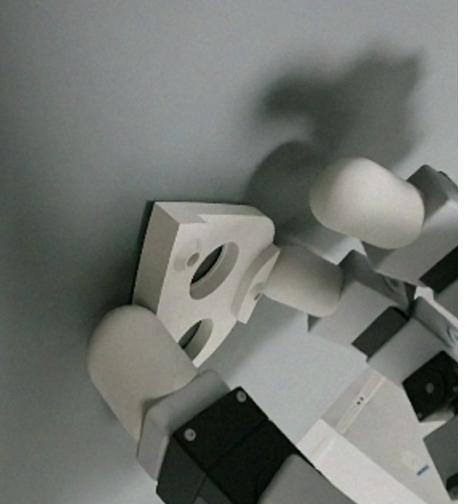

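Request:
{"method": "execute_actions", "body": {
  "actions": [
    [[0.0013,-0.0158,-0.0051,0,0,0,0.44,0.39,0.76,0.7,0,0,0,0,0,0,0,0,0,0,0,0,0.6,-0.6,0,0,0,0,0,0,0,0.1,0,0.1,0,0,0,0,0,0,0,0,0,0,0,0,0.4,-0.6]],
    [[0.0013,-0.0158,-0.0051,0,0,0,0.44,0.4,0.76,0.7,0,0,0,0,0,0,0,0,0,0,0,0,0.6,-0.6,0,0,0,0,0,0,0,0.1,0,0.1,0,0,0,0,0,0,0,0,0,0,0,0,0.4,-0.6]]
  ],
  "cameras": ["cam_left_wrist"]
}}

Request:
{"method": "zoom_image", "body": {
  "camera": "cam_left_wrist",
  "region": [90, 110, 290, 330]
}}

Scene clock: 9009.53 s.
left_arm: end_effector_position=(+0.7047, +0.2918, +0.0734) hand_goal=(+0.058, +0.000, -0.184, +0.362, +0.080, +0.000, -0.204, +0.290, +0.070, +0.000, -0.540, -0.034, -0.538, +0.680, +0.040, +0.070) hand_measured=(+0.198, +0.000, -0.156, +0.374, +0.080, -0.002, -0.198, +0.294, +0.070, -0.002, -0.536, -0.036, -0.540, +0.682, +0.072, +0.086) hand_current_ma=(+440, +1, +112, +44, +0, -4, +21, +10, +2, -5, +13, -7, -7, +4, +172, +81) hand_state=(blocked, goal, blocked, goal, goal, goal, goal, goal, goal, goal, goal, goal, goal, goal, blocked, goal) hand_current_limit=0.60 hand_speed=-0.60 end_effector_quat_wxyz=(-0.585, +0.804, -0.103, +0.006) | right_arm: end_effector_position=(+0.3761, -0.4429, +0.2457) hand_goal=(+0.626, +0.000, +0.600, +0.720, +0.596, +0.000, +0.560, +0.700, +0.556, +0.000, +0.420, +0.610, +0.710, +0.680, +0.230, +0.190) hand_measured=(+0.612, +0.002, +0.594, +0.716, +0.582, +0.000, +0.554, +0.702, +0.544, +0.000, +0.414, +0.606, +0.700, +0.680, +0.228, +0.188) hand_current_ma=(-43, +2, -14, -9, -46, +1, -14, +6, -35, +0, -14, -8, -32, -1, -4, -5) hand_state=(goal, goal, goal, goal, goal, goal, goal, goal, goal, goal, goal, goal, goal, goal, goal, goal) hand_current_limit=0.40 hand_speed=-0.60 end_effector_quat_wxyz=(+0.031, -0.026, +0.827, -0.561)
Joint positions: left_arm=[-0.255 2.473 2.27 -1.675 -1.233 1.363] | right_arm=[-0.159 1.228 1.076 -0.927 1.138 -2.081]
Joint torques (N m): left_arm=[-1.26 -27.34 11.67 -0.51 -0.84 0.27] | right_arm=[-0.73 -7.71 9.8 1.57 0.65 0.07]
Heat: left arm: hottest elbow 74 °C; right arm: hottest elbow 59 °C.
Hand target: left_arm +0.7183, +0.2849, +0.1057; -0.589, +0.804, -0.078, +0.005 | right_arm +0.3803, -0.4449, +0.2458; +0.170, -0.235, +0.775, -0.562
Off the commanded pose: left_arm 0.036 m, 3 deg | right_arm 0.005 m, 29 deg.
joint sent to its limit (left arm) — joint 4 (wrist pitch), lower limit. The joint targets are off in orientation, not in position.
joint sent to its limit (right arm) — joint 6 (wrist roll), lower limit. The joint targets are off in orientation, not in position.
Step readings (end_effector_position of left_arm | right_arm):
0: (+0.7031, +0.2933, +0.0621) | (+0.3761, -0.4429, +0.2457)
1: (+0.7031, +0.2933, +0.0621) | (+0.3761, -0.4429, +0.2457)
2: (+0.7030, +0.2933, +0.0621) | (+0.3761, -0.4429, +0.2457)
4: (+0.7031, +0.2932, +0.0625) | (+0.3761, -0.4429, +0.2457)
8: (+0.7028, +0.2930, +0.0628) | (+0.3761, -0.4429, +0.2457)
15: (+0.7025, +0.2930, +0.0630) | (+0.3761, -0.4429, +0.2457)
16: (+0.7025, +0.2930, +0.0630) | (+0.3761, -0.4429, +0.2457)
17: (+0.7024, +0.2930, +0.0630) | (+0.3761, -0.4429, +0.2457)
19: (+0.7023, +0.2929, +0.0634) | (+0.3761, -0.4429, +0.2457)
23: (+0.7028, +0.2927, +0.0661) | (+0.3761, -0.4429, +0.2457)
30: (+0.7045, +0.2919, +0.0725) | (+0.3761, -0.4429, +0.2457)
camera_calibration:
cam_left_wrist: T_world_to_cam=[[-0.637076, 0.275225, 0.71999, 0.278387], [0.421729, -0.65741, 0.624465, -0.203282], [0.645197, 0.701472, 0.30275, -0.559003], [0, 0, 0, 1]] pos_world=[0.62375, 0.181866, 0.0957444]
Images, in order (width x height): cam_left_wrist 616x616.

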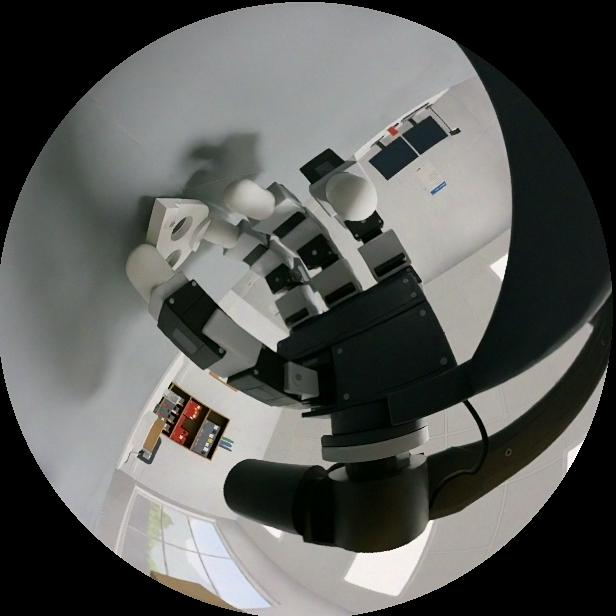

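Scaled by 2.291 from the camera's 616x616 image, which has a finer 880x880 frame.

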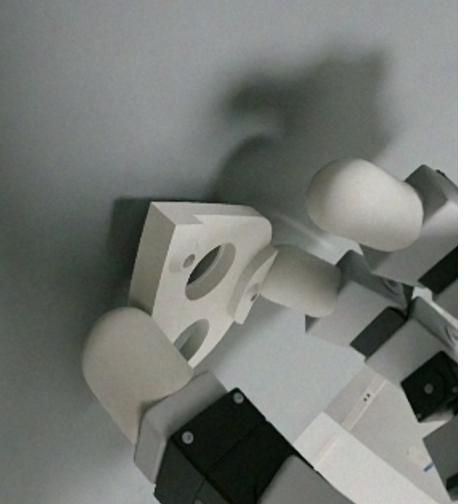

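Request:
{"method": "execute_actions", "body": {
  "actions": [
    [[-0.025,0.0026,0.0149,0,0,0,0.44,0.4,0.76,0.7,0,0,0,0,0,0,0,0,0,0,0,0,0.6,-0.6,0,0,0,0,0,0,0,0.1,0,0.1,0,0,0,0,0,0,0,0,0,0,0,0,0.4,-0.6]],
    [[-0.025,0.0026,0.0149,0,0,0,0.44,0.4,0.76,0.7,0,0,0,0,0,0,0,0,0,0,0,0,0.6,-0.6,0,0,0,0,0,0,0,0.1,0,0.1,0,0,0,0,0,0,0,0,0,0,0,0,0.4,-0.6]],
    [[-0.0407,-0.0003,0.0118,0,0,0,0.44,0.4,0.76,0.7,0,0,0,0,0,0,0,0,0,0,0,0,0.6,-0.6,0,0,0,0,0,0,0,0.1,0,0.1,0,0,0,0,0,0,0,0,0,0,0,0,0.4,-0.6]]
  ],
  "cameras": ["cam_left_wrist"]
}}

Request:
{"method": "zoom_image", "body": {
  "camera": "cam_left_wrist",
  "region": [90, 110, 290, 330]
}}

Scene clock: 9029.73 s.
left_arm: end_effector_position=(+0.6614, +0.3110, +0.0856) hand_goal=(+0.058, +0.000, -0.184, +0.362, +0.080, +0.000, -0.204, +0.290, +0.070, +0.000, -0.540, -0.034, -0.538, +0.680, +0.040, +0.070) hand_measured=(+0.196, +0.000, -0.156, +0.374, +0.080, -0.002, -0.198, +0.294, +0.070, -0.002, -0.536, -0.036, -0.540, +0.682, +0.072, +0.086) hand_current_ma=(+440, +1, +113, +44, -1, -4, +21, +10, +2, -5, +13, -7, -9, +4, +173, +82) hand_state=(blocked, goal, blocked, goal, goal, goal, goal, goal, goal, goal, goal, goal, goal, goal, blocked, goal) hand_current_limit=0.60 hand_speed=-0.60 end_effector_quat_wxyz=(-0.590, +0.802, -0.095, -0.010) | right_arm: end_effector_position=(+0.3761, -0.4429, +0.2457) hand_goal=(+0.626, +0.000, +0.600, +0.720, +0.596, +0.000, +0.560, +0.700, +0.556, +0.000, +0.420, +0.610, +0.710, +0.680, +0.230, +0.190) hand_measured=(+0.612, +0.002, +0.594, +0.716, +0.582, +0.000, +0.554, +0.702, +0.544, +0.000, +0.414, +0.606, +0.700, +0.680, +0.228, +0.188) hand_current_ma=(-43, +2, -14, -9, -46, +1, -14, +6, -35, +0, -14, -8, -32, -1, -4, -5) hand_state=(goal, goal, goal, goal, goal, goal, goal, goal, goal, goal, goal, goal, goal, goal, goal, goal) hand_current_limit=0.40 hand_speed=-0.60 end_effector_quat_wxyz=(+0.031, -0.026, +0.827, -0.561)
Joint positions: left_arm=[-0.244 2.346 2.053 -1.668 -1.236 1.295] | right_arm=[-0.159 1.228 1.076 -0.927 1.138 -2.081]
Joint torques (N m): left_arm=[-0.21 -25.23 7.54 -0.23 -1 -0.16] | right_arm=[-0.85 -7.53 9.73 1.55 0.66 0.08]
Heat: left arm: hottest elbow 73 °C; right arm: hottest elbow 59 °C.
Hand target: left_arm +0.6667, +0.3147, +0.0998; -0.589, +0.804, -0.078, +0.006 | right_arm +0.3803, -0.4449, +0.2458; +0.170, -0.235, +0.775, -0.562
Off the commanded pose: left_arm 0.016 m, 3 deg | right_arm 0.005 m, 29 deg.
joint sent to its limit (right arm) — joint 6 (wrist roll), lower limit. The joint targets are off in orientation, not in position.
Step readings (end_effector_position of left_arm | right_arm):
0: (+0.7047, +0.2918, +0.0734) | (+0.3761, -0.4429, +0.2457)
1: (+0.7047, +0.2918, +0.0734) | (+0.3761, -0.4429, +0.2457)
2: (+0.7047, +0.2918, +0.0739) | (+0.3761, -0.4429, +0.2457)
4: (+0.7048, +0.2918, +0.0751) | (+0.3761, -0.4429, +0.2457)
8: (+0.7026, +0.2924, +0.0803) | (+0.3761, -0.4429, +0.2457)
15: (+0.7026, +0.2924, +0.0891) | (+0.3761, -0.4429, +0.2457)
16: (+0.7024, +0.2924, +0.0893) | (+0.3761, -0.4429, +0.2457)
17: (+0.7011, +0.2928, +0.0890) | (+0.3761, -0.4429, +0.2457)
19: (+0.6959, +0.2942, +0.0873) | (+0.3761, -0.4429, +0.2457)
23: (+0.6882, +0.2973, +0.0825) | (+0.3761, -0.4429, +0.2457)
30: (+0.6861, +0.3002, +0.0791) | (+0.3761, -0.4429, +0.2457)
31: (+0.6857, +0.3003, +0.0790) | (+0.3761, -0.4429, +0.2457)
32: (+0.6837, +0.3013, +0.0787) | (+0.3761, -0.4429, +0.2457)
34: (+0.6752, +0.3035, +0.0783) | (+0.3761, -0.4429, +0.2457)
38: (+0.6629, +0.3082, +0.0799) | (+0.3761, -0.4429, +0.2457)
45: (+0.6618, +0.3108, +0.0858) | (+0.3761, -0.4429, +0.2457)
camera_calibration:
cam_left_wrist: T_world_to_cam=[[-0.633835, 0.245487, 0.733478, 0.242721], [0.451209, -0.652868, 0.608419, -0.199619], [0.628223, 0.716589, 0.303044, -0.541676], [0, 0, 0, 1]] pos_world=[0.584208, 0.198249, 0.107573]
Images, in order (width x height): cam_left_wrist 616x616.

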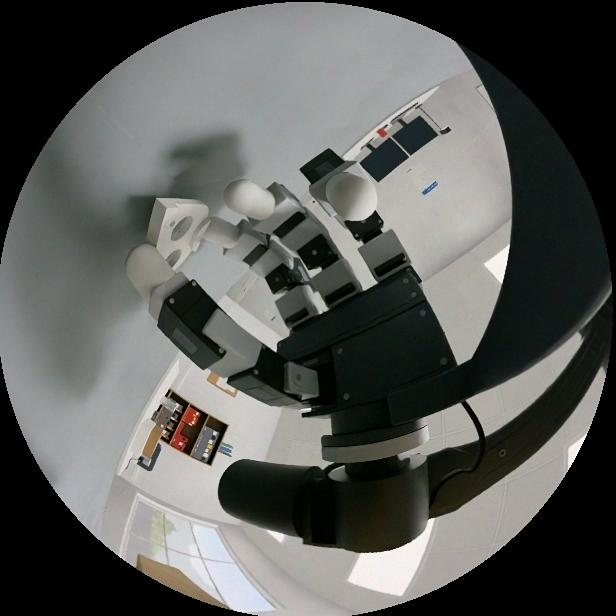

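Scaled by 2.291 from the camera's 616x616 image, which has a finer 880x880 frame.

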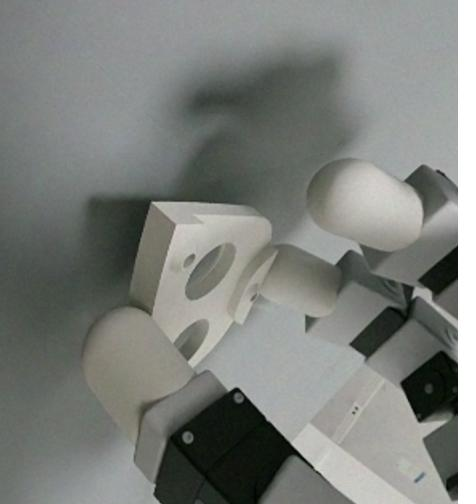

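Request:
{"method": "execute_actions", "body": {
  "actions": [
    [[-0.0407,-0.0003,0.0118,0,0,0,0.44,0.4,0.76,0.7,0,0,0,0,0,0,0,0,0,0,0,0,0.6,-0.6,0,0,0,0,0,0,0,0.1,0,0.1,0,0,0,0,0,0,0,0,0,0,0,0,0.4,-0.6]],
    [[-0.0407,-0.0003,0.0118,0,0,0,0.44,0.4,0.76,0.7,0,0,0,0,0,0,0,0,0,0,0,0,0.6,-0.6,0,0,0,0,0,0,0,0.1,0,0.1,0,0,0,0,0,0,0,0,0,0,0,0,0.4,-0.6]],
    [[-0.0407,-0.0003,0.0118,0,0,0,0.44,0.4,0.76,0.7,0,0,0,0,0,0,0,0,0,0,0,0,0.6,-0.6,0,0,0,0,0,0,0,0.1,0,0.1,0,0,0,0,0,0,0,0,0,0,0,0,0.4,-0.6]],
    [[-0.0407,-0.0003,0.0118,0,0,0,0.44,0.4,0.76,0.7,0,0,0,0,0,0,0,0,0,0,0,0,0.6,-0.6,0,0,0,0,0,0,0,0.1,0,0.1,0,0,0,0,0,0,0,0,0,0,0,0,0.4,-0.6]]
  ],
  "cameras": ["cam_left_wrist"]
}}

Scene clock: 9040.10 s.
left_arm: end_effector_position=(+0.5724, +0.3553, +0.0854) hand_goal=(+0.058, +0.000, -0.184, +0.362, +0.080, +0.000, -0.204, +0.290, +0.070, +0.000, -0.540, -0.034, -0.538, +0.680, +0.040, +0.070) hand_measured=(+0.196, +0.000, -0.156, +0.374, +0.078, -0.002, -0.198, +0.294, +0.070, -0.002, -0.536, -0.036, -0.542, +0.680, +0.074, +0.086) hand_current_ma=(+440, +1, +114, +45, -4, -4, +20, +10, -1, -5, +13, -7, -14, +3, +178, +84) hand_state=(blocked, goal, blocked, goal, goal, goal, goal, goal, goal, goal, goal, goal, goal, goal, blocked, goal) hand_current_limit=0.60 hand_speed=-0.60 end_effector_quat_wxyz=(-0.592, +0.802, -0.077, +0.000) | right_arm: end_effector_position=(+0.3761, -0.4429, +0.2457) hand_goal=(+0.626, +0.000, +0.600, +0.720, +0.596, +0.000, +0.560, +0.700, +0.556, +0.000, +0.420, +0.610, +0.710, +0.680, +0.230, +0.190) hand_measured=(+0.612, +0.002, +0.594, +0.716, +0.582, +0.000, +0.554, +0.702, +0.544, +0.000, +0.414, +0.606, +0.700, +0.680, +0.228, +0.188) hand_current_ma=(-43, +2, -14, -9, -46, +1, -14, +6, -35, +0, -14, -8, -32, -1, -4, -5) hand_state=(goal, goal, goal, goal, goal, goal, goal, goal, goal, goal, goal, goal, goal, goal, goal, goal) hand_current_limit=0.40 hand_speed=-0.60 end_effector_quat_wxyz=(+0.031, -0.026, +0.827, -0.561)
Joint positions: left_arm=[-0.207 2.071 1.562 -1.371 -1.252 1.341] | right_arm=[-0.159 1.228 1.076 -0.927 1.138 -2.081]
Joint torques (N m): left_arm=[-1.44 -22.3 6.99 -0.25 -0.8 0.33] | right_arm=[-0.79 -8.12 9.84 1.61 0.69 0.09]
Heat: left arm: hottest elbow 71 °C; right arm: hottest elbow 59 °C.
Hand target: left_arm +0.5731, +0.3546, +0.0999; -0.589, +0.804, -0.078, +0.005 | right_arm +0.3803, -0.4449, +0.2458; +0.170, -0.235, +0.775, -0.562
Off the commanded pose: left_arm 0.015 m, 1 deg | right_arm 0.005 m, 29 deg.
joint sent to its limit (right arm) — joint 6 (wrist roll), lower limit. The joint targets are off in orientation, not in position.
Step readings (end_effector_position of left_arm | right_arm):
0: (+0.6614, +0.3110, +0.0856) | (+0.3761, -0.4429, +0.2457)
1: (+0.6612, +0.3110, +0.0852) | (+0.3761, -0.4429, +0.2457)
2: (+0.6601, +0.3118, +0.0847) | (+0.3761, -0.4429, +0.2457)
4: (+0.6520, +0.3138, +0.0827) | (+0.3761, -0.4429, +0.2457)
8: (+0.6389, +0.3182, +0.0808) | (+0.3761, -0.4429, +0.2457)
15: (+0.6395, +0.3208, +0.0852) | (+0.3761, -0.4429, +0.2457)
16: (+0.6394, +0.3212, +0.0857) | (+0.3761, -0.4429, +0.2457)
17: (+0.6384, +0.3216, +0.0859) | (+0.3761, -0.4429, +0.2457)
19: (+0.6303, +0.3236, +0.0853) | (+0.3761, -0.4429, +0.2457)
23: (+0.6173, +0.3280, +0.0843) | (+0.3761, -0.4429, +0.2457)
30: (+0.6179, +0.3310, +0.0867) | (+0.3761, -0.4429, +0.2457)
31: (+0.6178, +0.3310, +0.0868) | (+0.3761, -0.4429, +0.2457)
32: (+0.6166, +0.3317, +0.0864) | (+0.3761, -0.4429, +0.2457)
34: (+0.6089, +0.3335, +0.0856) | (+0.3761, -0.4429, +0.2457)
38: (+0.5958, +0.3381, +0.0841) | (+0.3761, -0.4429, +0.2457)
45: (+0.5951, +0.3411, +0.0856) | (+0.3761, -0.4429, +0.2457)
46: (+0.5948, +0.3414, +0.0855) | (+0.3761, -0.4429, +0.2457)
47: (+0.5937, +0.3420, +0.0851) | (+0.3761, -0.4429, +0.2457)
49: (+0.5862, +0.3445, +0.0843) | (+0.3761, -0.4429, +0.2457)
53: (+0.5761, +0.3515, +0.0861) | (+0.3761, -0.4429, +0.2457)
60: (+0.5728, +0.3553, +0.0859) | (+0.3761, -0.4429, +0.2457)
camera_calibration:
cam_left_wrist: T_world_to_cam=[[-0.665474, 0.232674, 0.70923, 0.200343], [0.439195, -0.646223, 0.624102, -0.12712], [0.603533, 0.726814, 0.327856, -0.509072], [0, 0, 0, 1]] pos_world=[0.496395, 0.241238, 0.104148]
Images, in order (width x height): cam_left_wrist 616x616.

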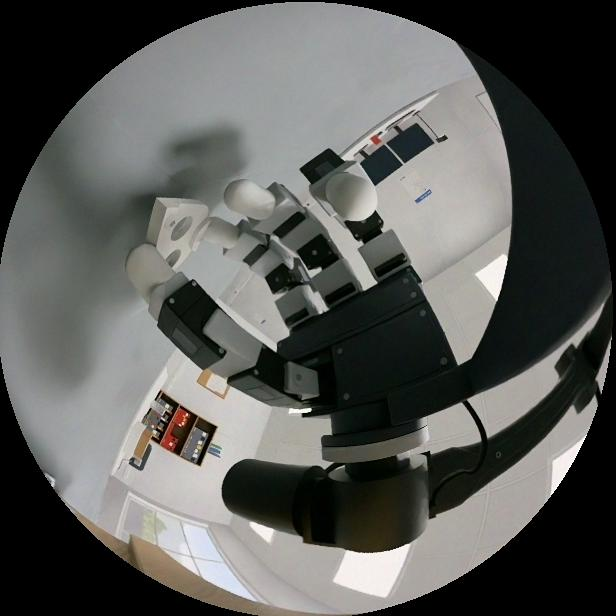

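Request:
{"method": "execute_actions", "body": {
  "actions": [
    [[-0.008,-0.0305,0.0422,0,0,0,0.44,0.4,0.76,0.7,0,0,0,0,0,0,0,0,0,0,0,0,0.6,-0.6,0,0,0,0,0,0,0,0.1,0,0.1,0,0,0,0,0,0,0,0,0,0,0,0,0.4,-0.6]],
    [[-0.008,-0.0305,0.0422,0,0,0,0.44,0.4,0.76,0.7,0,0,0,0,0,0,0,0,0,0,0,0,0.6,-0.6,0,0,0,0,0,0,0,0.1,0,0.1,0,0,0,0,0,0,0,0,0,0,0,0,0.4,-0.6]],
    [[-0.008,-0.0305,0.0422,0,0,0,0.44,0.4,0.76,0.7,0,0,0,0,0,0,0,0,0,0,0,0,0.6,-0.6,0,0,0,0,0,0,0,0.1,0,0.1,0,0,0,0,0,0,0,0,0,0,0,0,0.4,-0.6]],
    [[-0.0487,0.0075,-0.0097,0,0,0,0.44,0.4,0.76,0.7,0,0,0,0,0,0,0,0,0,0,0,0,0.6,-0.6,0,0,0,0,0,0,0,0.1,0,0.1,0,0,0,0,0,0,0,0,0,0,0,0,0.4,-0.6]],
    [[-0.0487,0.0075,-0.0097,0,0,0,0.44,0.4,0.76,0.7,0,0,0,0,0,0,0,0,0,0,0,0,0.6,-0.6,0,0,0,0,0,0,0,0.1,0,0.1,0,0,0,0,0,0,0,0,0,0,0,0,0.4,-0.6]]
  ],
  "cameras": ["cam_left_wrist"]
}}

Scene clock: 9057.70 s.
left_arm: end_effector_position=(+0.5092, +0.4432, +0.1210) hand_goal=(+0.058, +0.000, -0.184, +0.362, +0.080, +0.000, -0.204, +0.290, +0.070, +0.000, -0.540, -0.034, -0.538, +0.680, +0.040, +0.070) hand_measured=(+0.194, +0.000, -0.156, +0.374, +0.078, -0.002, -0.198, +0.294, +0.070, -0.002, -0.536, -0.036, -0.542, +0.680, +0.074, +0.086) hand_current_ma=(+440, +1, +115, +45, -4, -4, +19, +10, -1, -5, +13, -7, -15, +3, +181, +85) hand_state=(blocked, goal, blocked, goal, goal, goal, goal, goal, goal, goal, goal, goal, goal, goal, blocked, goal) hand_current_limit=0.60 hand_speed=-0.60 end_effector_quat_wxyz=(-0.589, +0.803, -0.084, -0.010) | right_arm: end_effector_position=(+0.3761, -0.4429, +0.2457) hand_goal=(+0.626, +0.000, +0.600, +0.720, +0.596, +0.000, +0.560, +0.700, +0.556, +0.000, +0.420, +0.610, +0.710, +0.680, +0.230, +0.190) hand_measured=(+0.612, +0.002, +0.594, +0.716, +0.582, +0.000, +0.554, +0.702, +0.544, +0.000, +0.414, +0.606, +0.700, +0.680, +0.228, +0.188) hand_current_ma=(-43, +2, -14, -9, -46, +1, -14, +6, -35, +0, -14, -8, -32, -1, -4, -5) hand_state=(goal, goal, goal, goal, goal, goal, goal, goal, goal, goal, goal, goal, goal, goal, goal, goal) hand_current_limit=0.40 hand_speed=-0.60 end_effector_quat_wxyz=(+0.031, -0.026, +0.827, -0.561)
Joint positions: left_arm=[-0.058 1.788 1.231 -0.882 -1.258 1.83] | right_arm=[-0.159 1.228 1.076 -0.927 1.138 -2.081]
Joint torques (N m): left_arm=[-2.02 -17.9 7.24 1.01 -0.92 -0.03] | right_arm=[-0.79 -7.47 9.84 1.54 0.68 0.06]
Heat: left arm: hottest elbow 69 °C; right arm: hottest elbow 59 °C.
Hand target: left_arm +0.5131, +0.4385, +0.1298; -0.589, +0.804, -0.078, +0.006 | right_arm +0.3803, -0.4449, +0.2458; +0.170, -0.235, +0.775, -0.562
Off the commanded pose: left_arm 0.011 m, 2 deg | right_arm 0.005 m, 29 deg.
joint sent to its limit (right arm) — joint 6 (wrist roll), lower limit. The joint targets are off in orientation, not in position.
Step readings (end_effector_position of left_arm | right_arm):
0: (+0.5725, +0.3553, +0.0854) | (+0.3761, -0.4429, +0.2457)
1: (+0.5725, +0.3552, +0.0854) | (+0.3761, -0.4429, +0.2457)
2: (+0.5725, +0.3567, +0.0851) | (+0.3761, -0.4429, +0.2457)
4: (+0.5723, +0.3599, +0.0859) | (+0.3761, -0.4429, +0.2457)
8: (+0.5729, +0.3719, +0.0906) | (+0.3761, -0.4429, +0.2457)
15: (+0.5731, +0.3862, +0.1000) | (+0.3761, -0.4429, +0.2457)
16: (+0.5732, +0.3866, +0.1010) | (+0.3761, -0.4429, +0.2457)
17: (+0.5736, +0.3878, +0.1018) | (+0.3761, -0.4429, +0.2457)
19: (+0.5743, +0.3906, +0.1028) | (+0.3761, -0.4429, +0.2457)
23: (+0.5743, +0.4011, +0.1062) | (+0.3761, -0.4429, +0.2457)
30: (+0.5732, +0.4155, +0.1105) | (+0.3761, -0.4429, +0.2457)
31: (+0.5731, +0.4159, +0.1107) | (+0.3761, -0.4429, +0.2457)
32: (+0.5732, +0.4174, +0.1105) | (+0.3761, -0.4429, +0.2457)
34: (+0.5738, +0.4203, +0.1109) | (+0.3761, -0.4429, +0.2457)
38: (+0.5743, +0.4317, +0.1146) | (+0.3761, -0.4429, +0.2457)
45: (+0.5731, +0.4459, +0.1214) | (+0.3761, -0.4429, +0.2457)
46: (+0.5727, +0.4460, +0.1215) | (+0.3761, -0.4429, +0.2457)
47: (+0.5709, +0.4461, +0.1210) | (+0.3761, -0.4429, +0.2457)
49: (+0.5618, +0.4463, +0.1192) | (+0.3761, -0.4429, +0.2457)
53: (+0.5417, +0.4462, +0.1163) | (+0.3761, -0.4429, +0.2457)
60: (+0.5411, +0.4462, +0.1199) | (+0.3761, -0.4429, +0.2457)
61: (+0.5407, +0.4462, +0.1200) | (+0.3761, -0.4429, +0.2457)
62: (+0.5391, +0.4461, +0.1200) | (+0.3761, -0.4429, +0.2457)
64: (+0.5302, +0.4454, +0.1190) | (+0.3761, -0.4429, +0.2457)
68: (+0.5114, +0.4441, +0.1174) | (+0.3761, -0.4429, +0.2457)
75: (+0.5090, +0.4434, +0.1208) | (+0.3761, -0.4429, +0.2457)
camera_calibration:
cam_left_wrist: T_world_to_cam=[[-0.64771, 0.236135, 0.72437, 0.100047], [0.454242, -0.643611, 0.615978, -0.0726838], [0.611667, 0.728015, 0.30961, -0.548947], [0, 0, 0, 1]] pos_world=[0.43359, 0.329237, 0.14226]
Images, in order (width x height): cam_left_wrist 616x616.

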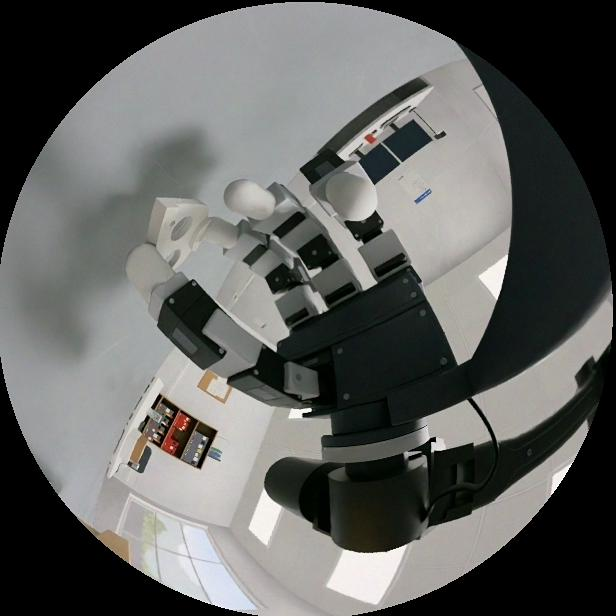

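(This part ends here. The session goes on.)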